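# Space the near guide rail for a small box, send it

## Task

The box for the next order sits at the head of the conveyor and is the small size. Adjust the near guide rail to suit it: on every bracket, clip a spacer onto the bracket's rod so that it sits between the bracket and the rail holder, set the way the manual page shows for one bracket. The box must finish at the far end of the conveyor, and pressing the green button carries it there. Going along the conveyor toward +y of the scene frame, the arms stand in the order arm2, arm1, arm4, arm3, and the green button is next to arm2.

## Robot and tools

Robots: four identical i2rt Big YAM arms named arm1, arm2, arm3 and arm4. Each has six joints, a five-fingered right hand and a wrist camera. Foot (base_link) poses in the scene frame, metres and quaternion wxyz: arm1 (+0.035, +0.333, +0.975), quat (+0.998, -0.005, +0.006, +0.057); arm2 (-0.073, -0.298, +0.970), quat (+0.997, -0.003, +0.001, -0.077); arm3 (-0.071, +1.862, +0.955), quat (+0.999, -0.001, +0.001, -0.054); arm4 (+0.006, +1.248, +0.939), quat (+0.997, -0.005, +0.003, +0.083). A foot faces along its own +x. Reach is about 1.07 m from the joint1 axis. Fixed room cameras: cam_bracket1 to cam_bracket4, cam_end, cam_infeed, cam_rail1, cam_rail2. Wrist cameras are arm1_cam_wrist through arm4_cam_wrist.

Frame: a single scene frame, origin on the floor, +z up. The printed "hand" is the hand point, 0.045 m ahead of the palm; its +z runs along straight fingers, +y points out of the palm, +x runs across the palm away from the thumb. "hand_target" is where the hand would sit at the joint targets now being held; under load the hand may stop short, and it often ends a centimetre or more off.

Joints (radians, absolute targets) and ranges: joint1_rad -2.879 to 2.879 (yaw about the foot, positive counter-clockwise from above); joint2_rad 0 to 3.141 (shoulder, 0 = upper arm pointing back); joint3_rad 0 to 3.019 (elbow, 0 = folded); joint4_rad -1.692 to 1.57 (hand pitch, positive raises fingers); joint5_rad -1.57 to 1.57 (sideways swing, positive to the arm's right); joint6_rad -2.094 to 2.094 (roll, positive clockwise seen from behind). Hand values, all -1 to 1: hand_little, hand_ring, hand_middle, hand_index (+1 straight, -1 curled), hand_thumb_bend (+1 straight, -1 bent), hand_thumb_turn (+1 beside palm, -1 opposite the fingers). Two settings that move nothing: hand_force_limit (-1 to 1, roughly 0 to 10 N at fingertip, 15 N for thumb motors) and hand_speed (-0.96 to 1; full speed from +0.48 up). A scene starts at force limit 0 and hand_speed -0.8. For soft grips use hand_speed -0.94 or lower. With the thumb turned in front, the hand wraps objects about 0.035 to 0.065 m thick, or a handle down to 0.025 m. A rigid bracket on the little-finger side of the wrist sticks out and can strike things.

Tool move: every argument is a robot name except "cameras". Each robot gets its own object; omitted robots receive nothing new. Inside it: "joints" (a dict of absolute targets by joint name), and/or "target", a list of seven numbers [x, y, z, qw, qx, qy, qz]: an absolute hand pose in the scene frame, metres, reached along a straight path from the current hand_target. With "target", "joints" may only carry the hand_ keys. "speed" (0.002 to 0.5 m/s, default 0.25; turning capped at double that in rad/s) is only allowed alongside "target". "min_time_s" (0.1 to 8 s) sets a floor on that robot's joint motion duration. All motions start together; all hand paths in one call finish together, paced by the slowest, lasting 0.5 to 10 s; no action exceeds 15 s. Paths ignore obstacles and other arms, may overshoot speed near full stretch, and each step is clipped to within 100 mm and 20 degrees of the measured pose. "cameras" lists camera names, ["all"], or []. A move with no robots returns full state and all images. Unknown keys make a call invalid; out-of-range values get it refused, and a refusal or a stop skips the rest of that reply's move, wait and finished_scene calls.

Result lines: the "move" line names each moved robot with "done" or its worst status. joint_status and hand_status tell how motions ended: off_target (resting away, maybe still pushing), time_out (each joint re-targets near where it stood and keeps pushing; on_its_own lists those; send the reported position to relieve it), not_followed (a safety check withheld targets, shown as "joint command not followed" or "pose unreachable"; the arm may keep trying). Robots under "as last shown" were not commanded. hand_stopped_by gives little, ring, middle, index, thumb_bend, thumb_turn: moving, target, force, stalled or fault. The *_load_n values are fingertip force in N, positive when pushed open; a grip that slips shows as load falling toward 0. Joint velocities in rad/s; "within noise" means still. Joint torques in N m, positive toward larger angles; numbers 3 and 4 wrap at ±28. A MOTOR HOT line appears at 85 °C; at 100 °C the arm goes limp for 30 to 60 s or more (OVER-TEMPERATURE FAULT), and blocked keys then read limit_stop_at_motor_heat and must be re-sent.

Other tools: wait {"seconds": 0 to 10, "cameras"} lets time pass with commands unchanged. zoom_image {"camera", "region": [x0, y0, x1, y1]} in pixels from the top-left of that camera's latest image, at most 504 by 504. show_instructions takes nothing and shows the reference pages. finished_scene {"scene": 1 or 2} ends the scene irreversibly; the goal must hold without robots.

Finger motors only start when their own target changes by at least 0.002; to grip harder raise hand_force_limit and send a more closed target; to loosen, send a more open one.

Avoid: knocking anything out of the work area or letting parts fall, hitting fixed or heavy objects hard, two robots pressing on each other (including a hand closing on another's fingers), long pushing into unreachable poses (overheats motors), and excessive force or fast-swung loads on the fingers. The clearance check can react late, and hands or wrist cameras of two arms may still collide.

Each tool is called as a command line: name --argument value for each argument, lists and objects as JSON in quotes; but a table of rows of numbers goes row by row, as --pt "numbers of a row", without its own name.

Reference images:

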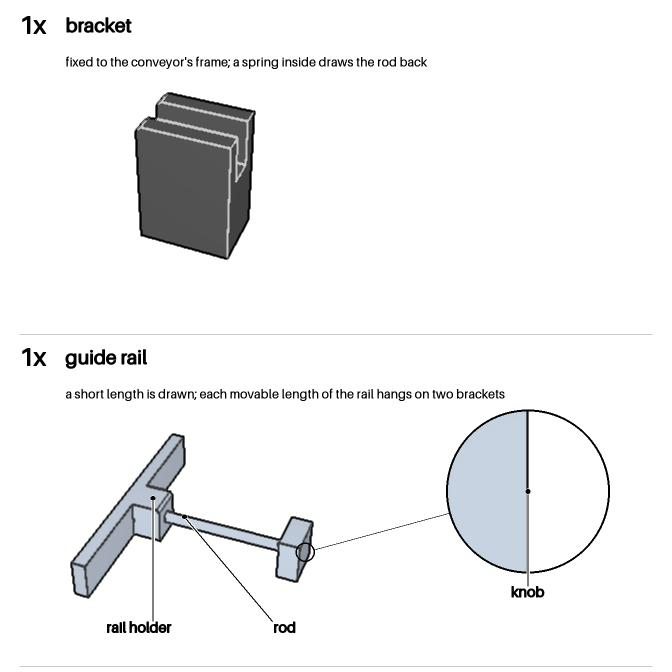

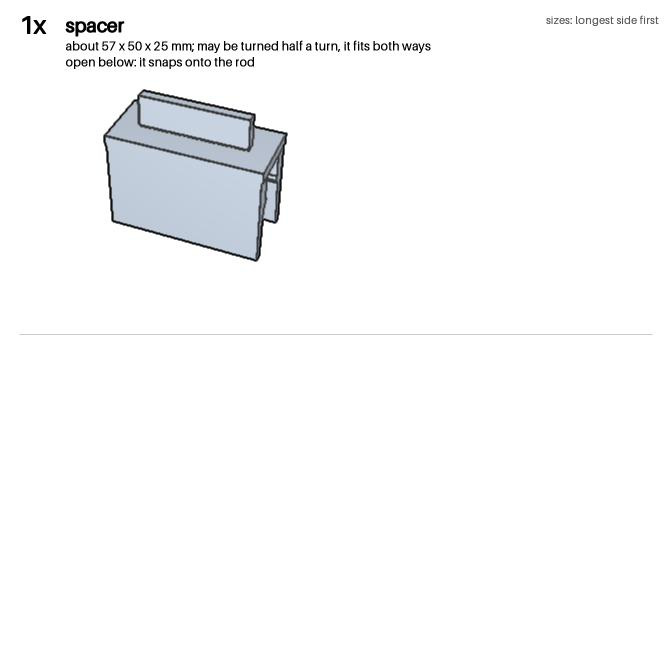

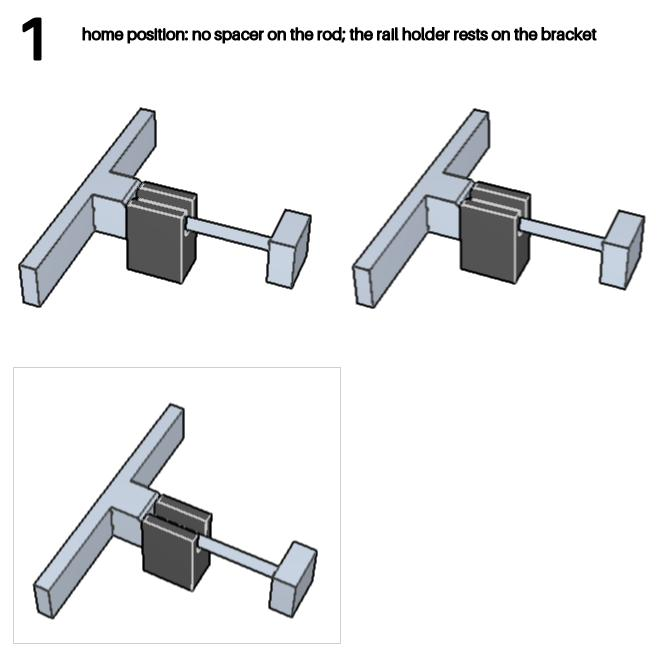

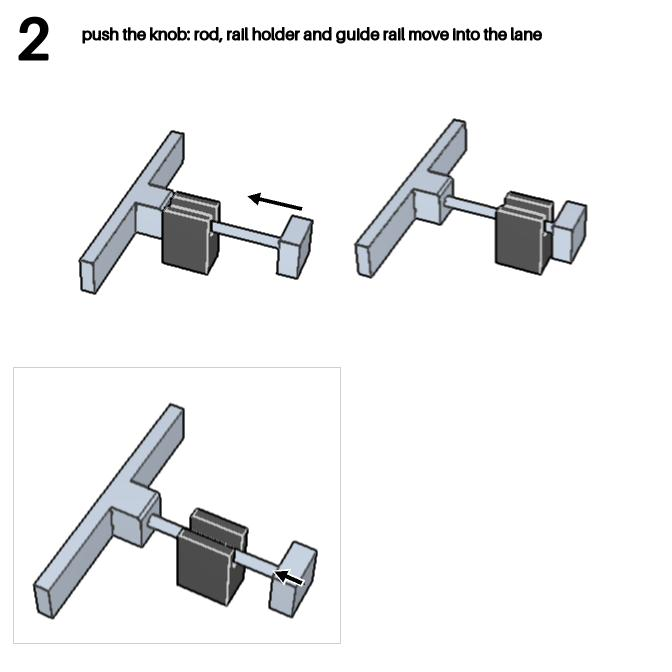

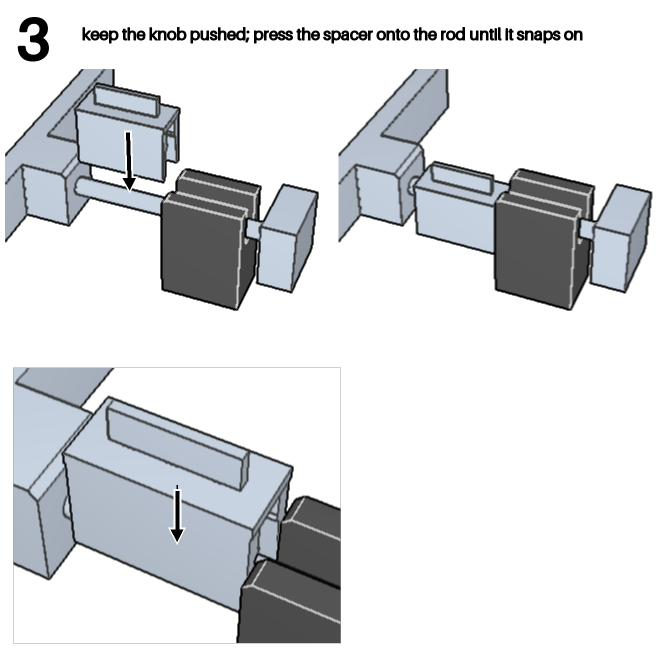

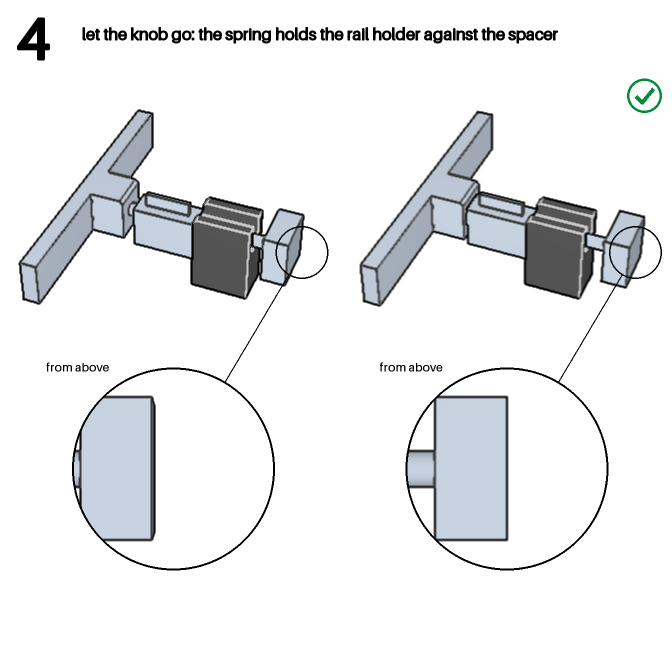

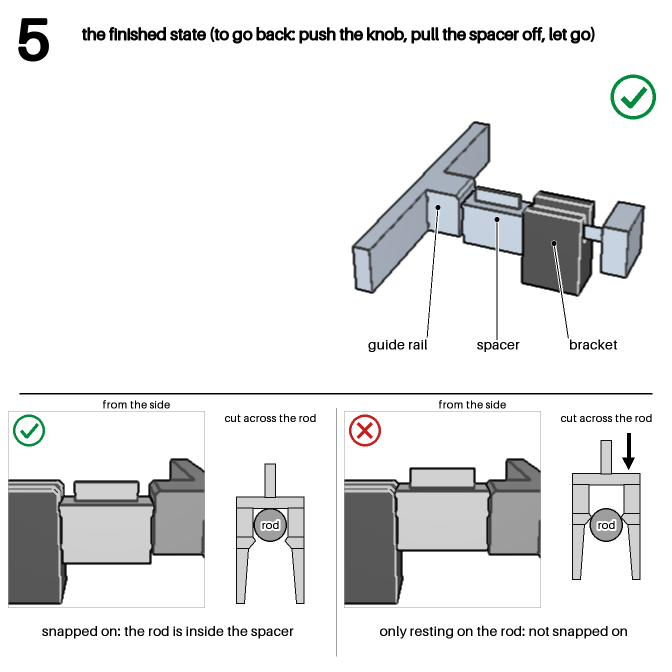

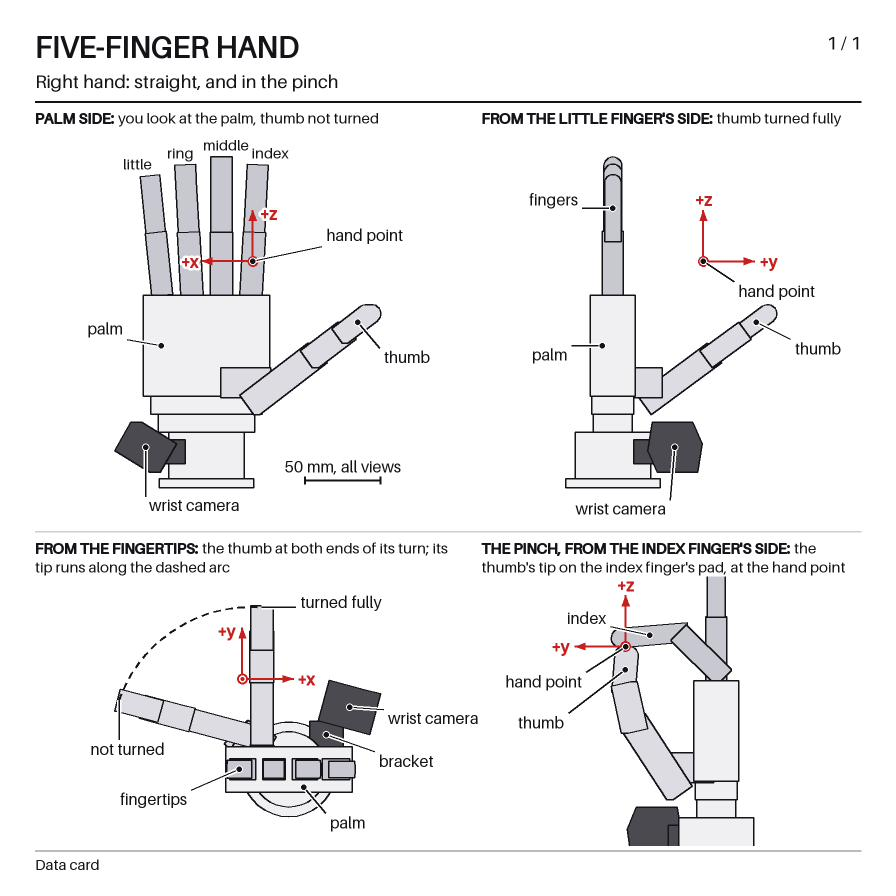

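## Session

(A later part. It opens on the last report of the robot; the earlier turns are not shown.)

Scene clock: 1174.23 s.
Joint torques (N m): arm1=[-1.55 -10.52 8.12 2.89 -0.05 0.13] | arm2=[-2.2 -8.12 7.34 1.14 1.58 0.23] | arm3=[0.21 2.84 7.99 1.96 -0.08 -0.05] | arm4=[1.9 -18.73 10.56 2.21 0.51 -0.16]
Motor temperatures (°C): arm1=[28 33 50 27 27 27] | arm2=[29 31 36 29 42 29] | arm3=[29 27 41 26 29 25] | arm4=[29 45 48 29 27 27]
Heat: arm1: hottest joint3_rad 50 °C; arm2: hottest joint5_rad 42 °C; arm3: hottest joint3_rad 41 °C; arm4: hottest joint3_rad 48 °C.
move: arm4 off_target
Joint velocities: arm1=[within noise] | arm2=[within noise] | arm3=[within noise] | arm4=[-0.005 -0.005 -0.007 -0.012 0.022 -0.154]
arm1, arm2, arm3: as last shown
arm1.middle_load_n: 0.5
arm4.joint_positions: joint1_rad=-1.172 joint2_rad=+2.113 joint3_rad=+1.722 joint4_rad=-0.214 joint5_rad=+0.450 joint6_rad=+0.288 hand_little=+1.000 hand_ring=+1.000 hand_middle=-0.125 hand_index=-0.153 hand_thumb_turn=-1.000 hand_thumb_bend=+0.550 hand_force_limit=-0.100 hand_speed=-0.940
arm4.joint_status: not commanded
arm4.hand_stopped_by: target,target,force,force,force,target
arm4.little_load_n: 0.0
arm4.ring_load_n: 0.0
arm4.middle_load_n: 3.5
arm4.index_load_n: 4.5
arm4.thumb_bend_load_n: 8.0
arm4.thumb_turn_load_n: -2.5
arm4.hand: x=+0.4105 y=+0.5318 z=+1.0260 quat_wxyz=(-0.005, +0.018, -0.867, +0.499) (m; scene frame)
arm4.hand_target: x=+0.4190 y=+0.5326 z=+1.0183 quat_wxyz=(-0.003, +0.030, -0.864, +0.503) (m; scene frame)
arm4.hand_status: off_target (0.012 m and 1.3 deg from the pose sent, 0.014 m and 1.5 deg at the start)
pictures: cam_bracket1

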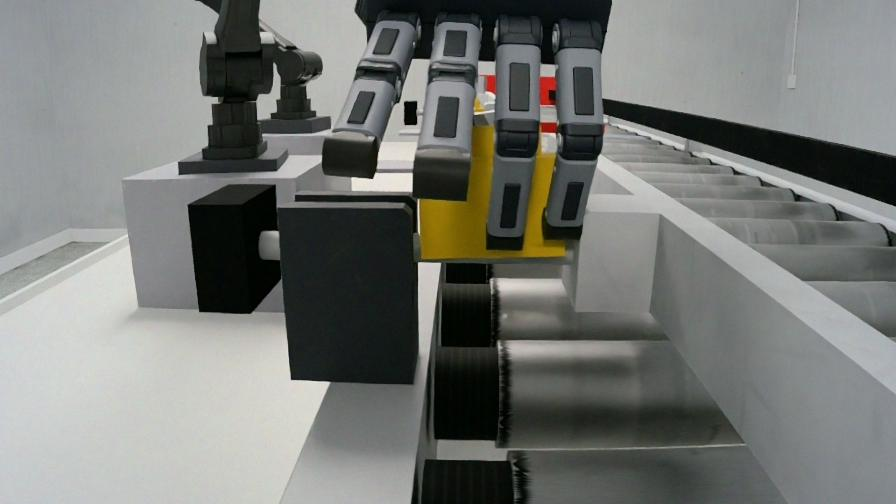

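move --arm4 '{"target":[0.4195,0.5333,1.010,-0.0055,0.0325,-0.864,0.503],"speed":0.05}' --cameras '["cam_bracket1"]'

Scene clock: 1182.37 s.
Joint torques (N m): arm1=[-1.85 -10.93 8.02 2.86 -0.03 0.11] | arm2=[-2.2 -8.12 7.36 1.18 1.58 0.23] | arm3=[0.21 2.84 7.98 1.95 -0.08 -0.05] | arm4=[1.85 -18.49 10.36 2.13 0.2 -0.16]
Motor temperatures (°C): arm1=[28 33 50 27 27 27] | arm2=[29 31 36 29 43 29] | arm3=[29 27 41 26 29 25] | arm4=[29 42 48 29 27 27]
Heat: arm1: hottest joint3_rad 50 °C; arm2: hottest joint5_rad 43 °C; arm3: hottest joint3_rad 41 °C; arm4: hottest joint3_rad 48 °C.
move: arm4 off_target
Joint velocities: within noise
arm1, arm2, arm3: as last shown
arm1.middle_load_n: 0.0
arm2.thumb_turn_load_n: 0.0
arm4.joint_positions: joint1_rad=-1.172 joint2_rad=+2.117 joint3_rad=+1.710 joint4_rad=-0.191 joint5_rad=+0.450 joint6_rad=+0.288 hand_little=+1.000 hand_ring=+1.000 hand_middle=-0.125 hand_index=-0.153 hand_thumb_turn=-1.000 hand_thumb_bend=+0.550 hand_force_limit=-0.100 hand_speed=-0.940
arm4.joint_status: not commanded
arm4.hand_stopped_by: target,target,force,force,force,target
arm4.little_load_n: 0.0
arm4.ring_load_n: 0.0
arm4.middle_load_n: 3.5
arm4.index_load_n: 4.0
arm4.thumb_bend_load_n: 8.0
arm4.thumb_turn_load_n: -3.0
arm4.hand: x=+0.4105 y=+0.5318 z=+1.0200 quat_wxyz=(-0.007, +0.017, -0.865, +0.501) (m; scene frame)
arm4.hand_target: x=+0.4194 y=+0.5337 z=+1.0102 quat_wxyz=(-0.006, +0.031, -0.864, +0.503) (m; scene frame)
arm4.hand_status: off_target (0.014 m and 1.8 deg from the pose sent, 0.018 m and 1.7 deg at the start)
pictures: cam_bracket1

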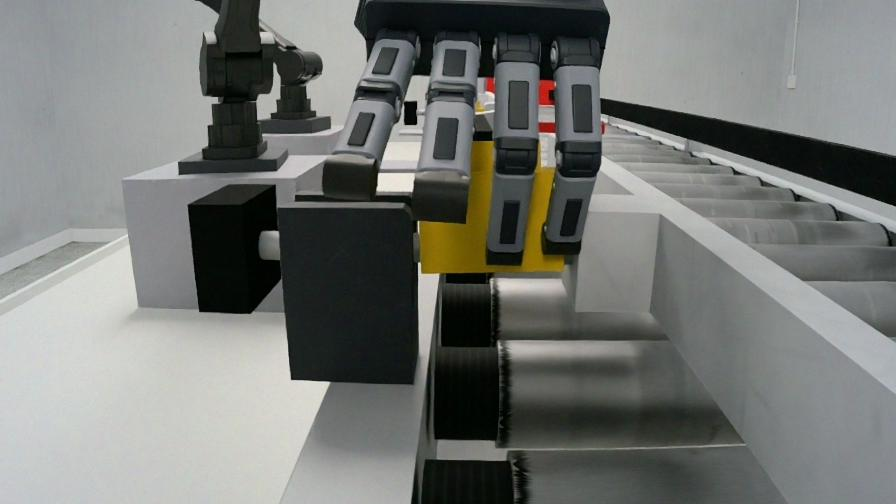

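move --arm4 '{"target":[0.4195,0.5338,1.003,-0.0055,0.0325,-0.864,0.503],"speed":0.05}' --cameras '["cam_bracket1"]'

Scene clock: 1190.17 s.
Joint torques (N m): arm1=[-1.32 -10.05 8.13 2.8 -0.07 0.12] | arm2=[-2.14 -8.12 7.34 1.17 1.58 0.23] | arm3=[0.26 2.84 7.98 1.95 -0.07 -0.05] | arm4=[1.85 -18.43 10.18 2.07 0.21 -0.16]
Motor temperatures (°C): arm1=[28 33 50 27 27 27] | arm2=[29 31 36 29 43 29] | arm3=[29 27 41 26 29 25] | arm4=[29 41 47 29 27 27]
Heat: arm1: hottest joint3_rad 50 °C; arm2: hottest joint5_rad 43 °C; arm3: hottest joint3_rad 41 °C; arm4: hottest joint3_rad 47 °C.
move: arm4 off_target
Joint velocities: within noise
arm1, arm2, arm3: as last shown
arm2.thumb_turn_load_n: -0.5
arm3.middle_load_n: -0.5
arm4.joint_positions: joint1_rad=-1.172 joint2_rad=+2.124 joint3_rad=+1.702 joint4_rad=-0.174 joint5_rad=+0.450 joint6_rad=+0.283 hand_little=+1.000 hand_ring=+1.000 hand_middle=-0.125 hand_index=-0.153 hand_thumb_turn=-1.000 hand_thumb_bend=+0.550 hand_force_limit=-0.100 hand_speed=-0.940
arm4.joint_status: not commanded
arm4.hand_stopped_by: target,target,force,force,force,target
arm4.little_load_n: 0.0
arm4.ring_load_n: 0.0
arm4.middle_load_n: 4.0
arm4.index_load_n: 4.0
arm4.thumb_bend_load_n: 8.0
arm4.thumb_turn_load_n: -3.0
arm4.hand: x=+0.4103 y=+0.5316 z=+1.0141 quat_wxyz=(-0.006, +0.019, -0.865, +0.502) (m; scene frame)
arm4.hand_target: x=+0.4189 y=+0.5346 z=+1.0025 quat_wxyz=(-0.005, +0.033, -0.864, +0.502) (m; scene frame)
arm4.hand_status: off_target (0.015 m and 1.6 deg from the pose sent, 0.019 m and 1.8 deg at the start)
pictures: cam_bracket1

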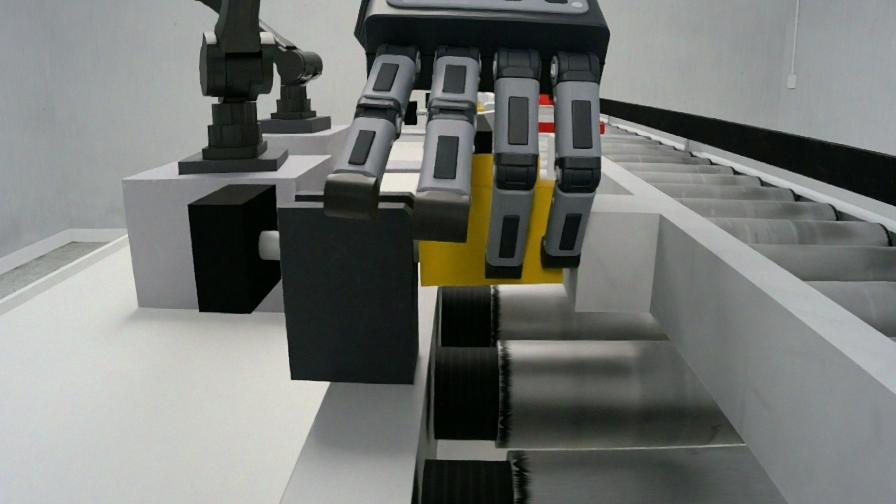

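move --arm4 '{"target":[0.4195,0.5340,0.997,-0.0055,0.0335,-0.864,0.503],"speed":0.05}' --cameras '["cam_bracket1"]'

zoom_image --camera "cam_bracket1" --region '[380, 190, 600, 340]'

Scene clock: 1193.80 s.
Joint torques (N m): arm1=[-1.14 -10.29 8.05 2.71 -0.04 0.08] | arm2=[-2.14 -8.06 7.35 1.16 1.58 0.23] | arm3=[0.21 2.9 7.98 1.96 -0.08 -0.05] | arm4=[1.79 -18.37 10.11 2.06 0.17 -0.16]
Motor temperatures (°C): arm1=[28 34 50 27 27 27] | arm2=[29 31 36 29 43 29] | arm3=[29 27 41 26 29 25] | arm4=[29 41 47 29 27 27]
Heat: arm1: hottest joint3_rad 50 °C; arm2: hottest joint5_rad 43 °C; arm3: hottest joint3_rad 41 °C; arm4: hottest joint3_rad 47 °C.
move: arm4 off_target
Joint velocities: within noise
arm1.joint_positions: joint1_rad=-0.722 joint2_rad=+1.728 joint3_rad=+0.740 joint4_rad=+0.917 joint5_rad=+0.953 joint6_rad=-1.544 hand_little=+1.000 hand_ring=+1.000 hand_middle=+1.000 hand_index=+1.000 hand_thumb_turn=-1.000 hand_thumb_bend=+1.000 hand_force_limit=+0.000 hand_speed=-0.500
arm1.joint_status: not commanded
arm1.hand_stopped_by: target,target,target,target,target,target
arm1.little_load_n: 0.0
arm1.ring_load_n: 0.0
arm1.middle_load_n: 0.0
arm1.index_load_n: 0.0
arm1.thumb_bend_load_n: 0.0
arm1.thumb_turn_load_n: 0.5
arm1.hand: x=+0.3313 y=-0.1069 z=+1.1092 quat_wxyz=(+0.501, +0.520, -0.495, +0.484) (m; scene frame)
arm1.hand_target: x=+0.3395 y=-0.1187 z=+1.1201 quat_wxyz=(+0.499, +0.501, -0.501, +0.500) (m; scene frame)
arm1.hand_status: not commanded
arm2.joint_positions: joint1_rad=+0.494 joint2_rad=+2.151 joint3_rad=+0.549 joint4_rad=+1.537 joint5_rad=-1.306 joint6_rad=+1.548 hand_little=-0.700 hand_ring=-0.700 hand_middle=-0.700 hand_index=-0.700 hand_thumb_turn=-1.000 hand_thumb_bend=+1.000 hand_force_limit=+0.000 hand_speed=-0.800
arm2.joint_status: not commanded
arm2.hand_stopped_by: target,target,target,target,target,target
arm2.little_load_n: 0.0
arm2.ring_load_n: 0.0
arm2.middle_load_n: 0.0
arm2.index_load_n: 0.0
arm2.thumb_bend_load_n: 0.0
arm2.thumb_turn_load_n: -0.5
arm2.hand: x=+0.1823 y=+0.0074 z=+1.0211 quat_wxyz=(-0.464, +0.514, -0.497, -0.523) (m; scene frame)
arm2.hand_target: x=+0.2301 y=+0.0095 z=+1.0288 quat_wxyz=(-0.500, +0.500, -0.500, -0.500) (m; scene frame)
arm2.hand_status: not commanded
arm3.joint_positions: joint1_rad=-0.183 joint2_rad=+0.625 joint3_rad=+1.366 joint4_rad=-1.295 joint5_rad=-0.032 joint6_rad=-1.282 hand_little=+1.000 hand_ring=+1.000 hand_middle=+1.000 hand_index=+1.000 hand_thumb_turn=+1.000 hand_thumb_bend=+1.000 hand_force_limit=+0.000 hand_speed=-0.800
arm3.joint_status: not commanded
arm3.hand_stopped_by: target,target,target,target,target,target
arm3.little_load_n: 0.0
arm3.ring_load_n: 0.0
arm3.middle_load_n: 0.5
arm3.index_load_n: 0.5
arm3.thumb_bend_load_n: 0.0
arm3.thumb_turn_load_n: 0.0
arm3.hand: x=+0.1497 y=+1.7528 z=+1.4379 quat_wxyz=(-0.013, +0.840, -0.241, +0.485) (m; scene frame)
arm3.hand_target: x=+0.1486 y=+1.7531 z=+1.4470 quat_wxyz=(-0.012, +0.835, -0.240, +0.494) (m; scene frame)
arm3.hand_status: not commanded
arm4.joint_positions: joint1_rad=-1.172 joint2_rad=+2.128 joint3_rad=+1.697 joint4_rad=-0.162 joint5_rad=+0.450 joint6_rad=+0.274 hand_little=+1.000 hand_ring=+1.000 hand_middle=-0.125 hand_index=-0.153 hand_thumb_turn=-1.000 hand_thumb_bend=+0.550 hand_force_limit=-0.100 hand_speed=-0.940
arm4.joint_status: not commanded
arm4.hand_stopped_by: target,target,force,force,force,target
arm4.little_load_n: 0.0
arm4.ring_load_n: 0.0
arm4.middle_load_n: 4.0
arm4.index_load_n: 4.0
arm4.thumb_bend_load_n: 8.0
arm4.thumb_turn_load_n: -2.5
arm4.hand: x=+0.4100 y=+0.5313 z=+1.0101 quat_wxyz=(-0.004, +0.023, -0.864, +0.503) (m; scene frame)
arm4.hand_target: x=+0.4185 y=+0.5346 z=+0.9973 quat_wxyz=(-0.003, +0.037, -0.864, +0.503) (m; scene frame)
arm4.hand_status: off_target (0.016 m and 1.3 deg from the pose sent, 0.020 m and 1.7 deg at the start)
pictures: cam_bracket1

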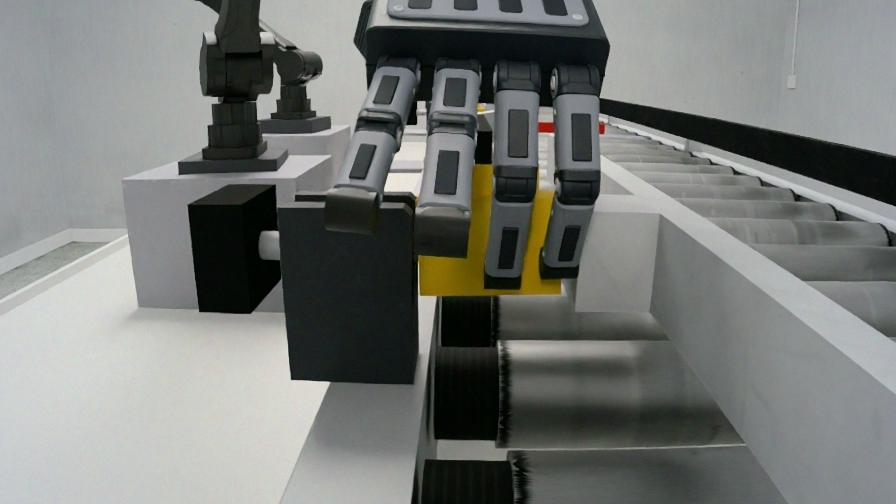

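Scaled by 2.291.

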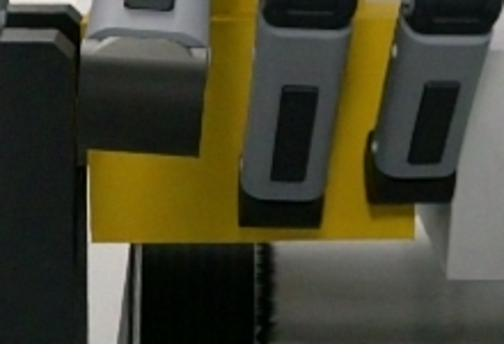

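move --arm4 '{"joints":{"hand_index":0.25,"hand_middle":0.25,"hand_thumb_bend":0.85,"hand_speed":-0.9}}' --cameras '["cam_bracket1","arm4_cam_wrist","cam_rail1"]'

zoom_image --camera "cam_bracket1" --region '[380, 190, 600, 340]'

Scene clock: 1202.13 s.
Joint torques (N m): arm1=[-1.73 -10.29 8.16 2.7 -0.09 0.12] | arm2=[-2.2 -8.12 7.35 1.16 1.58 0.23] | arm3=[0.26 2.84 7.98 1.95 -0.08 -0.05] | arm4=[1.9 -18.55 10.09 2.06 0.18 -0.16]
Motor temperatures (°C): arm1=[28 34 49 27 27 27] | arm2=[29 31 36 29 43 29] | arm3=[29 27 41 26 29 25] | arm4=[29 41 46 29 27 27]
Heat: arm1: hottest joint3_rad 49 °C; arm2: hottest joint5_rad 43 °C; arm3: hottest joint3_rad 41 °C; arm4: hottest joint3_rad 46 °C.
move: arm4 done
Joint velocities: within noise
arm1, arm2, arm3: as last shown
arm1.thumb_bend_load_n: -0.5
arm3.middle_load_n: 0.0
arm3.index_load_n: 0.0
arm4.joint_positions: joint1_rad=-1.172 joint2_rad=+2.130 joint3_rad=+1.697 joint4_rad=-0.162 joint5_rad=+0.450 joint6_rad=+0.284 hand_little=+1.000 hand_ring=+1.000 hand_middle=+0.250 hand_index=+0.250 hand_thumb_turn=-1.000 hand_thumb_bend=+0.850 hand_force_limit=-0.100 hand_speed=-0.900
arm4.joint_status: all done
arm4.hand_stopped_by: target,target,target,target,target,target
arm4.little_load_n: 0.0
arm4.ring_load_n: 0.0
arm4.middle_load_n: 0.0
arm4.index_load_n: 0.0
arm4.thumb_bend_load_n: 0.0
arm4.thumb_turn_load_n: 0.0
arm4.hand: x=+0.4106 y=+0.5312 z=+1.0091 quat_wxyz=(-0.007, +0.018, -0.864, +0.503) (m; scene frame)
arm4.hand_target: x=+0.4192 y=+0.5346 z=+0.9969 quat_wxyz=(-0.006, +0.033, -0.864, +0.502) (m; scene frame)
arm4.hand_status: not commanded
pictures: arm4_cam_wrist, cam_bracket1, cam_rail1

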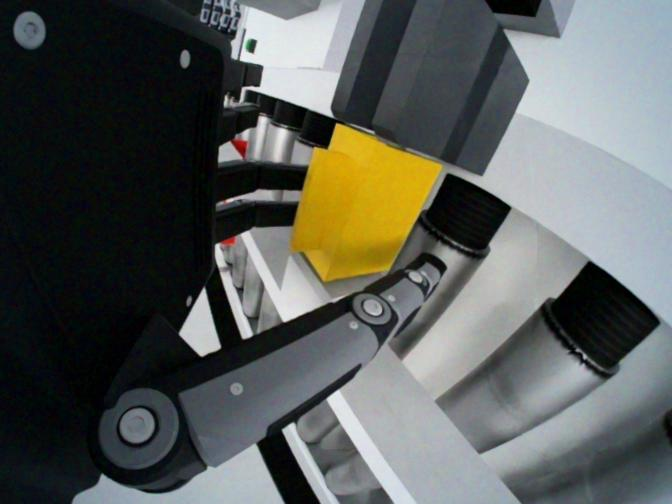

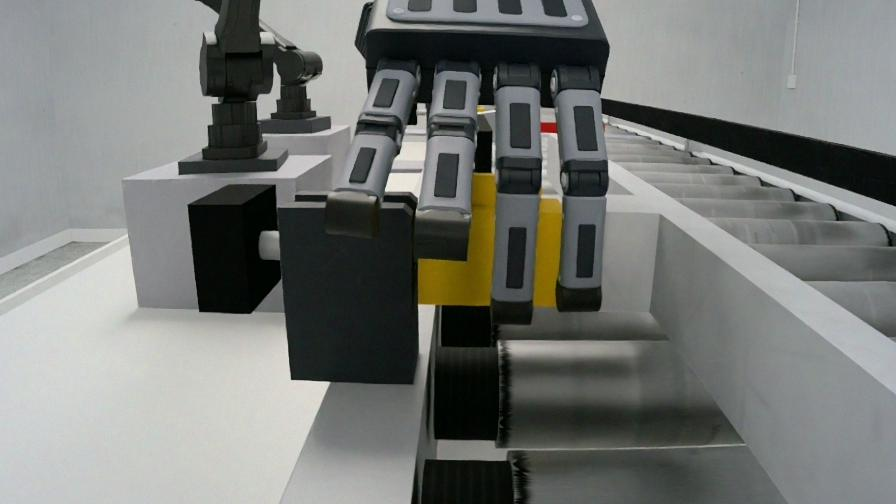

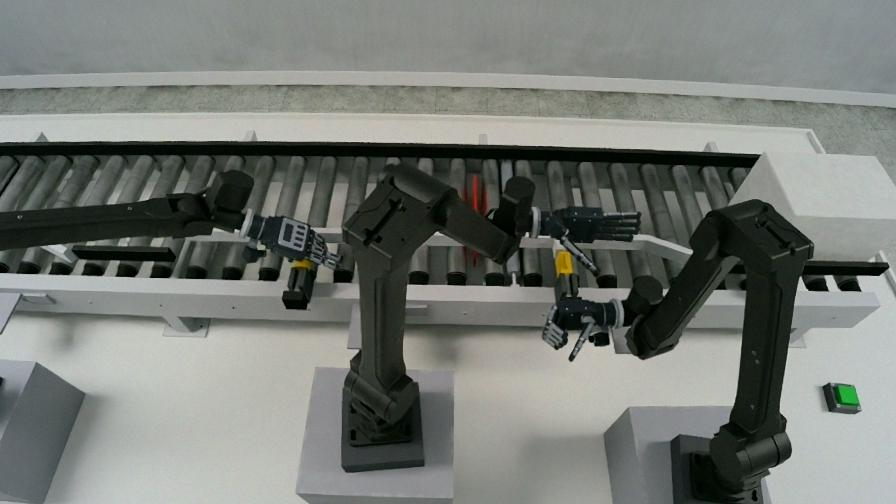

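Scaled by 2.291.

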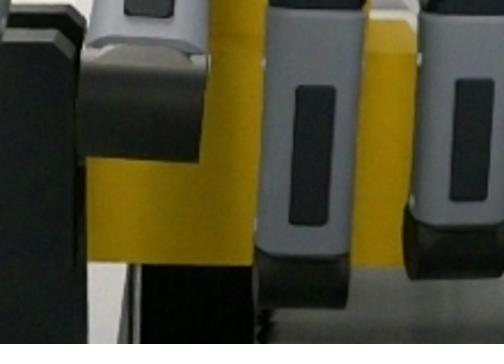

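move --arm4 '{"target":[0.4195,0.5340,1.135,-0.0055,0.0325,-0.864,0.503],"speed":0.08}' --cameras '["cam_bracket1","arm4_cam_wrist"]'

zoom_image --camera "cam_bracket1" --region '[380, 150, 620, 340]'

Scene clock: 1207.87 s.
Joint torques (N m): arm1=[-1.26 -10.46 8.05 2.93 -0.05 0.14] | arm2=[-2.2 -8.12 7.35 1.16 1.58 0.23] | arm3=[0.21 2.84 7.98 1.95 -0.07 -0.06] | arm4=[1.67 -21.71 16.32 0.66 0.2 -0.16]
Motor temperatures (°C): arm1=[28 34 49 27 27 27] | arm2=[29 31 36 29 43 29] | arm3=[29 26 41 26 29 25] | arm4=[29 42 46 29 27 27]
Heat: arm1: hottest joint3_rad 49 °C; arm2: hottest joint5_rad 43 °C; arm3: hottest joint3_rad 41 °C; arm4: hottest joint3_rad 46 °C.
move: arm4 off_target
Joint velocities: within noise
arm1, arm2, arm3: as last shown
arm1.thumb_bend_load_n: 0.0
arm1.thumb_turn_load_n: 0.0
arm4.joint_positions: joint1_rad=-1.172 joint2_rad=+2.062 joint3_rad=+1.820 joint4_rad=-0.426 joint5_rad=+0.450 joint6_rad=+0.284 hand_little=+1.000 hand_ring=+1.000 hand_middle=+0.250 hand_index=+0.250 hand_thumb_turn=-1.000 hand_thumb_bend=+0.850 hand_force_limit=-0.100 hand_speed=-0.900
arm4.joint_status: not commanded
arm4.hand_stopped_by: target,target,target,target,target,target
arm4.little_load_n: 0.0
arm4.ring_load_n: 0.0
arm4.middle_load_n: 0.0
arm4.index_load_n: 0.0
arm4.thumb_bend_load_n: 0.0
arm4.thumb_turn_load_n: 0.0
arm4.hand: x=+0.4053 y=+0.5408 z=+1.0805 quat_wxyz=(+0.010, +0.027, -0.880, +0.475) (m; scene frame)
arm4.hand_target: x=+0.4189 y=+0.5349 z=+1.1353 quat_wxyz=(-0.006, +0.032, -0.863, +0.504) (m; scene frame)
arm4.hand_status: off_target (0.057 m and 4.1 deg from the pose sent, 0.126 m and 1.7 deg at the start)
pictures: arm4_cam_wrist, cam_bracket1

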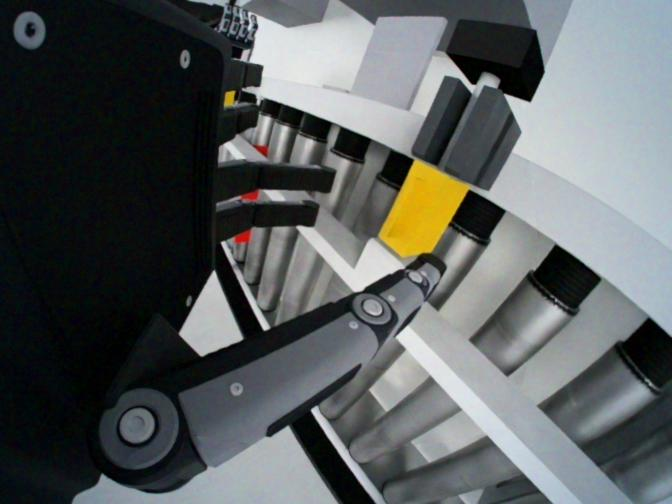

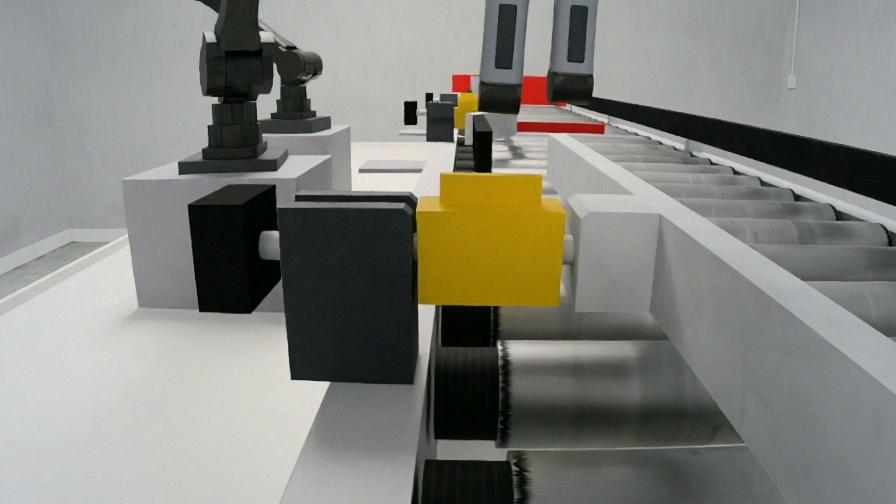

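Scaled by 2.100.

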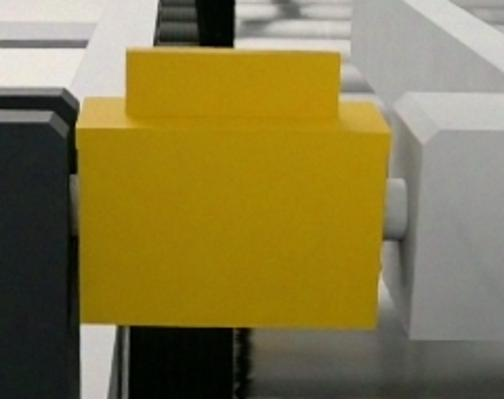

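move --arm4 '{"target":[0.4195,0.5240,1.175,-0.0055,0.0325,-0.864,0.503],"speed":0.12,"joints":{"hand_index":-0.6,"hand_middle":-0.6,"hand_ring":-0.6,"hand_little":-0.6,"hand_thumb_bend":1.0,"hand_speed":-0.5}}'

move --arm4 '{"target":[0.3400,0.4950,1.170,0.5,0.5,-0.5,0.5],"speed":0.2}' --cameras '["cam_bracket1","arm4_cam_wrist","cam_rail1"]'

Scene clock: 1225.53 s.
Joint torques (N m): arm1=[-1.49 -10.46 7.79 3.02 -0.06 0.12] | arm2=[-2.2 -8.06 7.38 1.17 1.58 0.23] | arm3=[0.26 2.84 7.98 1.95 -0.07 -0.05] | arm4=[1.2 -21.07 16.28 0.65 0.04 -0.16]
Motor temperatures (°C): arm1=[28 34 49 27 27 27] | arm2=[29 31 36 29 43 29] | arm3=[29 26 41 26 29 25] | arm4=[29 42 47 29 27 27]
Heat: arm1: hottest joint3_rad 49 °C; arm2: hottest joint5_rad 43 °C; arm3: hottest joint3_rad 41 °C; arm4: hottest joint3_rad 47 °C.
move: arm4 off_target
Joint velocities: within noise
arm1, arm2, arm3: as last shown
arm1.thumb_turn_load_n: 0.5
arm4.joint_positions: joint1_rad=-1.172 joint2_rad=+2.062 joint3_rad=+1.955 joint4_rad=-0.538 joint5_rad=+0.445 joint6_rad=+0.280 hand_little=-0.600 hand_ring=-0.600 hand_middle=-0.600 hand_index=-0.600 hand_thumb_turn=-1.000 hand_thumb_bend=+1.000 hand_force_limit=-0.100 hand_speed=-0.500
arm4.joint_status: all done
arm4.hand_stopped_by: target,target,target,target,target,target
arm4.little_load_n: 0.0
arm4.ring_load_n: 0.0
arm4.middle_load_n: 0.0
arm4.index_load_n: 0.0
arm4.thumb_bend_load_n: 0.0
arm4.thumb_turn_load_n: 0.0
arm4.hand: x=+0.4135 y=+0.5303 z=+1.1353 quat_wxyz=(+0.004, +0.028, -0.875, +0.483) (m; scene frame)
arm4.hand_target: x=+0.4198 y=+0.5243 z=+1.1745 quat_wxyz=(-0.006, +0.032, -0.863, +0.504) (m; scene frame)
arm4.hand_status: off_target (0.041 m and 2.9 deg from the pose sent, 0.097 m and 4.1 deg at the start)
pictures: none

Scene clock: 1230.40 s.
Joint torques (N m): arm1=[-1.73 -10.46 8.09 2.88 -0.07 0.11] | arm2=[-2.26 -8.12 7.38 1.16 1.58 0.23] | arm3=[0.21 2.9 7.98 1.96 -0.08 -0.05] | arm4=[0.79 -18.08 10.44 2.28 -0.15 -0.22]
Motor temperatures (°C): arm1=[28 34 49 27 27 27] | arm2=[29 31 36 29 43 29] | arm3=[29 26 41 26 29 25] | arm4=[29 41 48 29 27 27]
Heat: arm1: hottest joint3_rad 49 °C; arm2: hottest joint5_rad 43 °C; arm3: hottest joint3_rad 41 °C; arm4: hottest joint3_rad 48 °C.
move: arm4 done
Joint velocities: within noise
arm1, arm2, arm3: as last shown
arm3.thumb_bend_load_n: 0.5
arm4.joint_positions: joint1_rad=-1.125 joint2_rad=+2.078 joint3_rad=+1.639 joint4_rad=+0.416 joint5_rad=+0.611 joint6_rad=-1.538 hand_little=-0.600 hand_ring=-0.600 hand_middle=-0.600 hand_index=-0.600 hand_thumb_turn=-1.000 hand_thumb_bend=+1.000 hand_force_limit=-0.100 hand_speed=-0.500
arm4.joint_status: not commanded
arm4.hand_stopped_by: target,target,target,target,target,target
arm4.little_load_n: 0.0
arm4.ring_load_n: 0.0
arm4.middle_load_n: 0.0
arm4.index_load_n: 0.0
arm4.thumb_bend_load_n: 0.0
arm4.thumb_turn_load_n: 0.0
arm4.hand: x=+0.3416 y=+0.4964 z=+1.1750 quat_wxyz=(+0.494, +0.498, -0.505, +0.502) (m; scene frame)
arm4.hand_target: x=+0.3407 y=+0.4927 z=+1.1695 quat_wxyz=(+0.500, +0.502, -0.498, +0.500) (m; scene frame)
arm4.hand_status: done (0.005 m and 1.0 deg from the pose sent, 0.089 m and 92.0 deg at the start)
pictures: arm4_cam_wrist, cam_bracket1, cam_rail1

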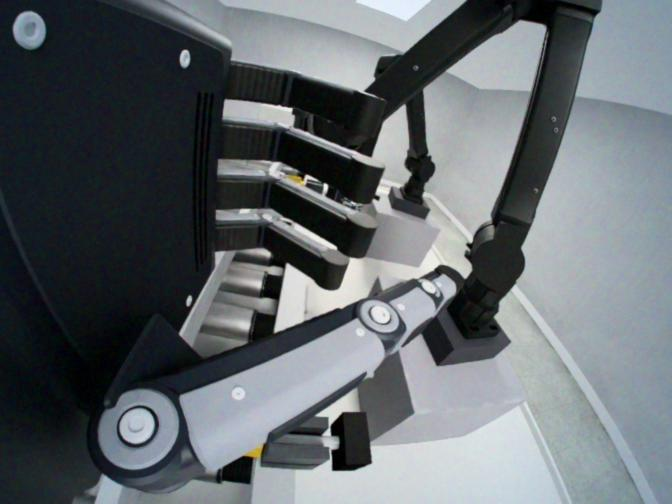

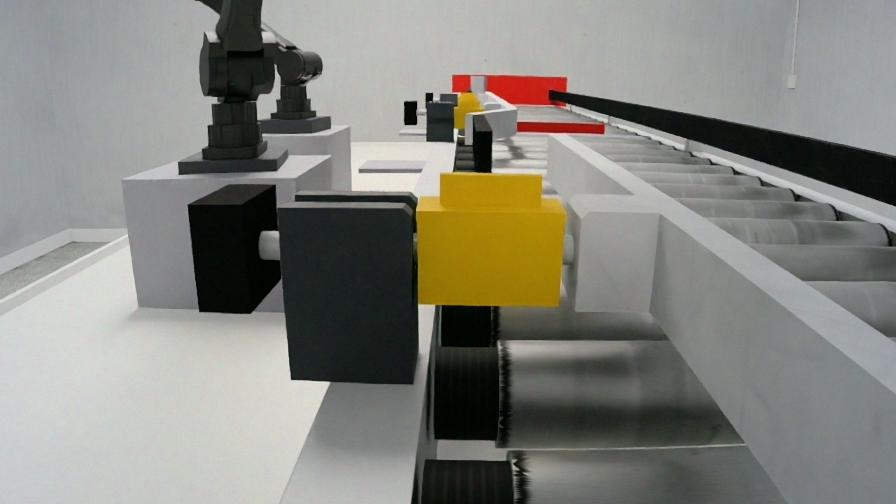

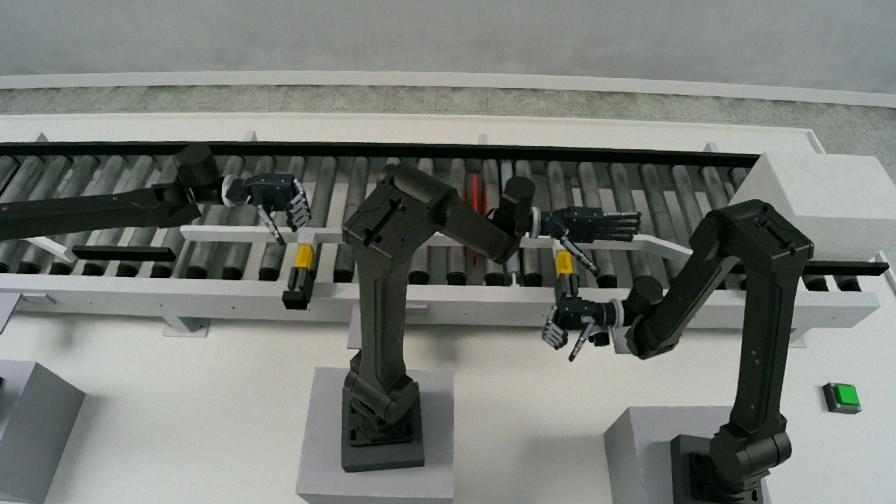

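move --arm4 '{"target":[0.3350,0.4945,1.062,0.5,0.5,-0.5,0.5],"speed":0.1}' --cameras '["cam_bracket1","arm4_cam_wrist","cam_rail1"]'

zoom_image --camera "cam_bracket1" --region '[360, 60, 680, 320]'

zoom_image --camera "cam_rail1" --region '[260, 180, 360, 320]'

Scene clock: 1235.83 s.
Joint torques (N m): arm1=[-1.44 -10.29 8.12 2.88 -0.06 0.12] | arm2=[-2.2 -8.06 7.35 1.16 1.58 0.23] | arm3=[0.21 2.9 7.98 1.95 -0.08 -0.05] | arm4=[0.62 -19.08 9.48 2.28 -0.1 -0.19]
Motor temperatures (°C): arm1=[28 34 49 27 27 27] | arm2=[29 31 36 29 43 29] | arm3=[29 26 41 26 29 25] | arm4=[29 42 48 29 27 27]
Heat: arm1: hottest joint3_rad 49 °C; arm2: hottest joint5_rad 43 °C; arm3: hottest joint3_rad 41 °C; arm4: hottest joint3_rad 48 °C.
move: arm4 done
Joint velocities: within noise
arm1, arm2, arm3: as last shown
arm1.thumb_turn_load_n: 0.0
arm3.thumb_bend_load_n: 0.0
arm4.joint_positions: joint1_rad=-1.125 joint2_rad=+2.219 joint3_rad=+1.556 joint4_rad=+0.633 joint5_rad=+0.611 joint6_rad=-1.538 hand_little=-0.600 hand_ring=-0.600 hand_middle=-0.600 hand_index=-0.600 hand_thumb_turn=-1.000 hand_thumb_bend=+1.000 hand_force_limit=-0.100 hand_speed=-0.500
arm4.joint_status: not commanded
arm4.hand_stopped_by: target,target,target,target,target,target
arm4.little_load_n: 0.0
arm4.ring_load_n: 0.0
arm4.middle_load_n: 0.0
arm4.index_load_n: 0.0
arm4.thumb_bend_load_n: 0.0
arm4.thumb_turn_load_n: 0.5
arm4.hand: x=+0.3379 y=+0.4996 z=+1.0635 quat_wxyz=(+0.494, +0.501, -0.506, +0.500) (m; scene frame)
arm4.hand_target: x=+0.3341 y=+0.4958 z=+1.0628 quat_wxyz=(+0.500, +0.500, -0.500, +0.500) (m; scene frame)
arm4.hand_status: done (0.006 m and 1.0 deg from the pose sent, 0.113 m and 1.0 deg at the start)
pictures: arm4_cam_wrist, cam_bracket1, cam_rail1

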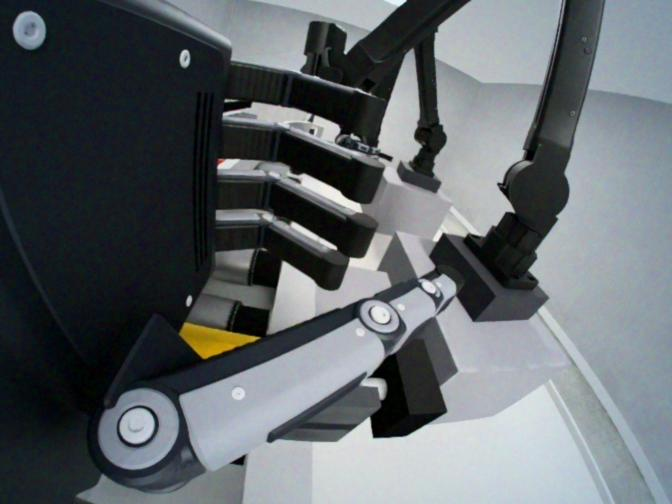

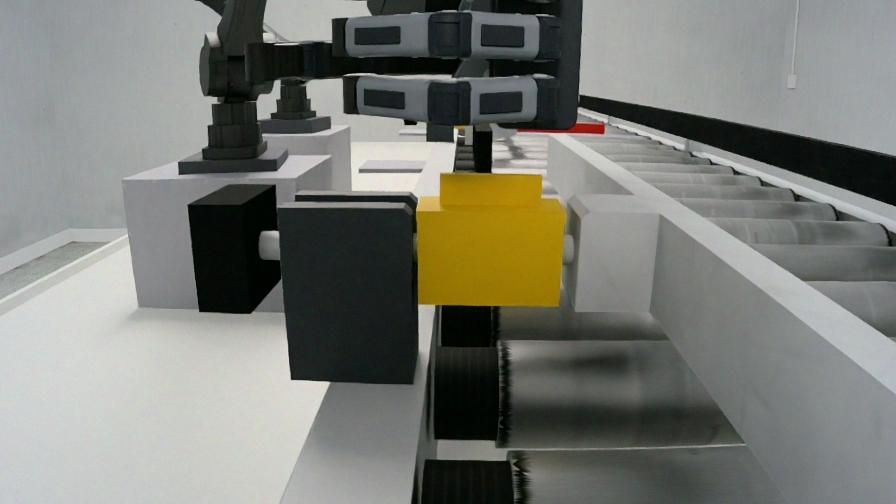

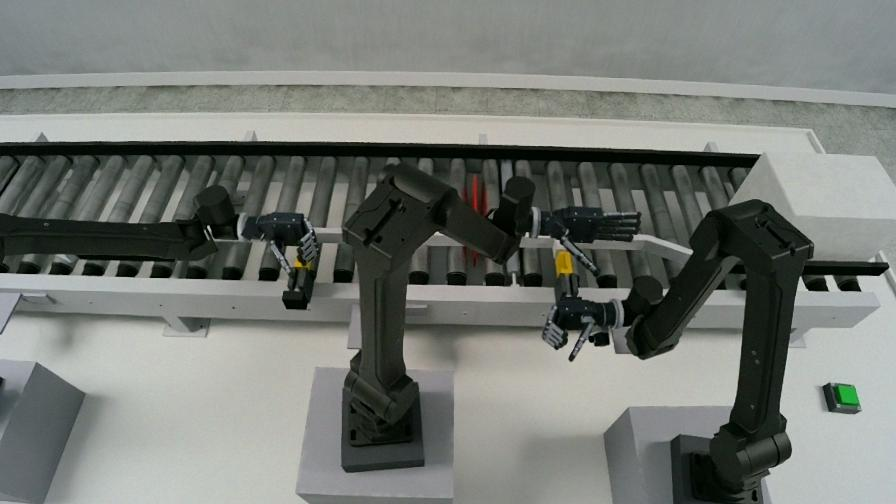

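Scaled by 1.575.

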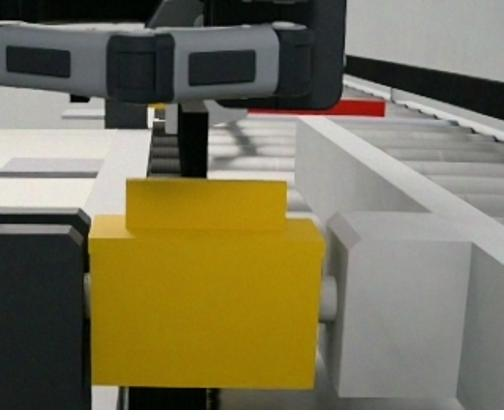

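Scaled by 3.600.

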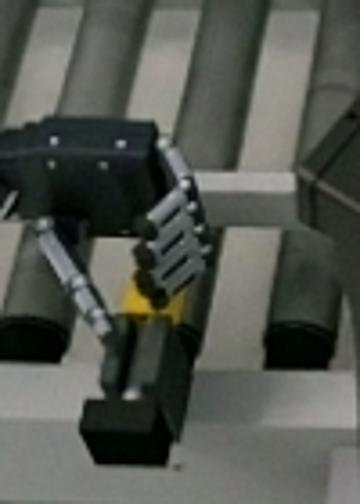

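zoom_image --camera "arm4_cam_wrist" --region '[80, 280, 460, 504]'

Scaled by 1.326 from the camera's 672x504 image, which has a finer 960x720 frame.

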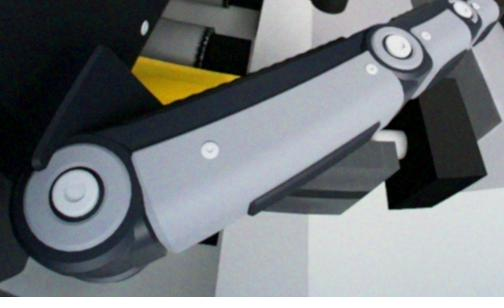

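zoom_image --camera "cam_bracket1" --region '[430, 0, 630, 200]'

Scaled by 2.520.

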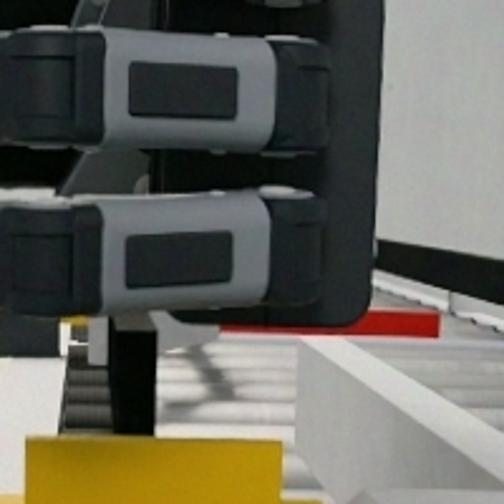

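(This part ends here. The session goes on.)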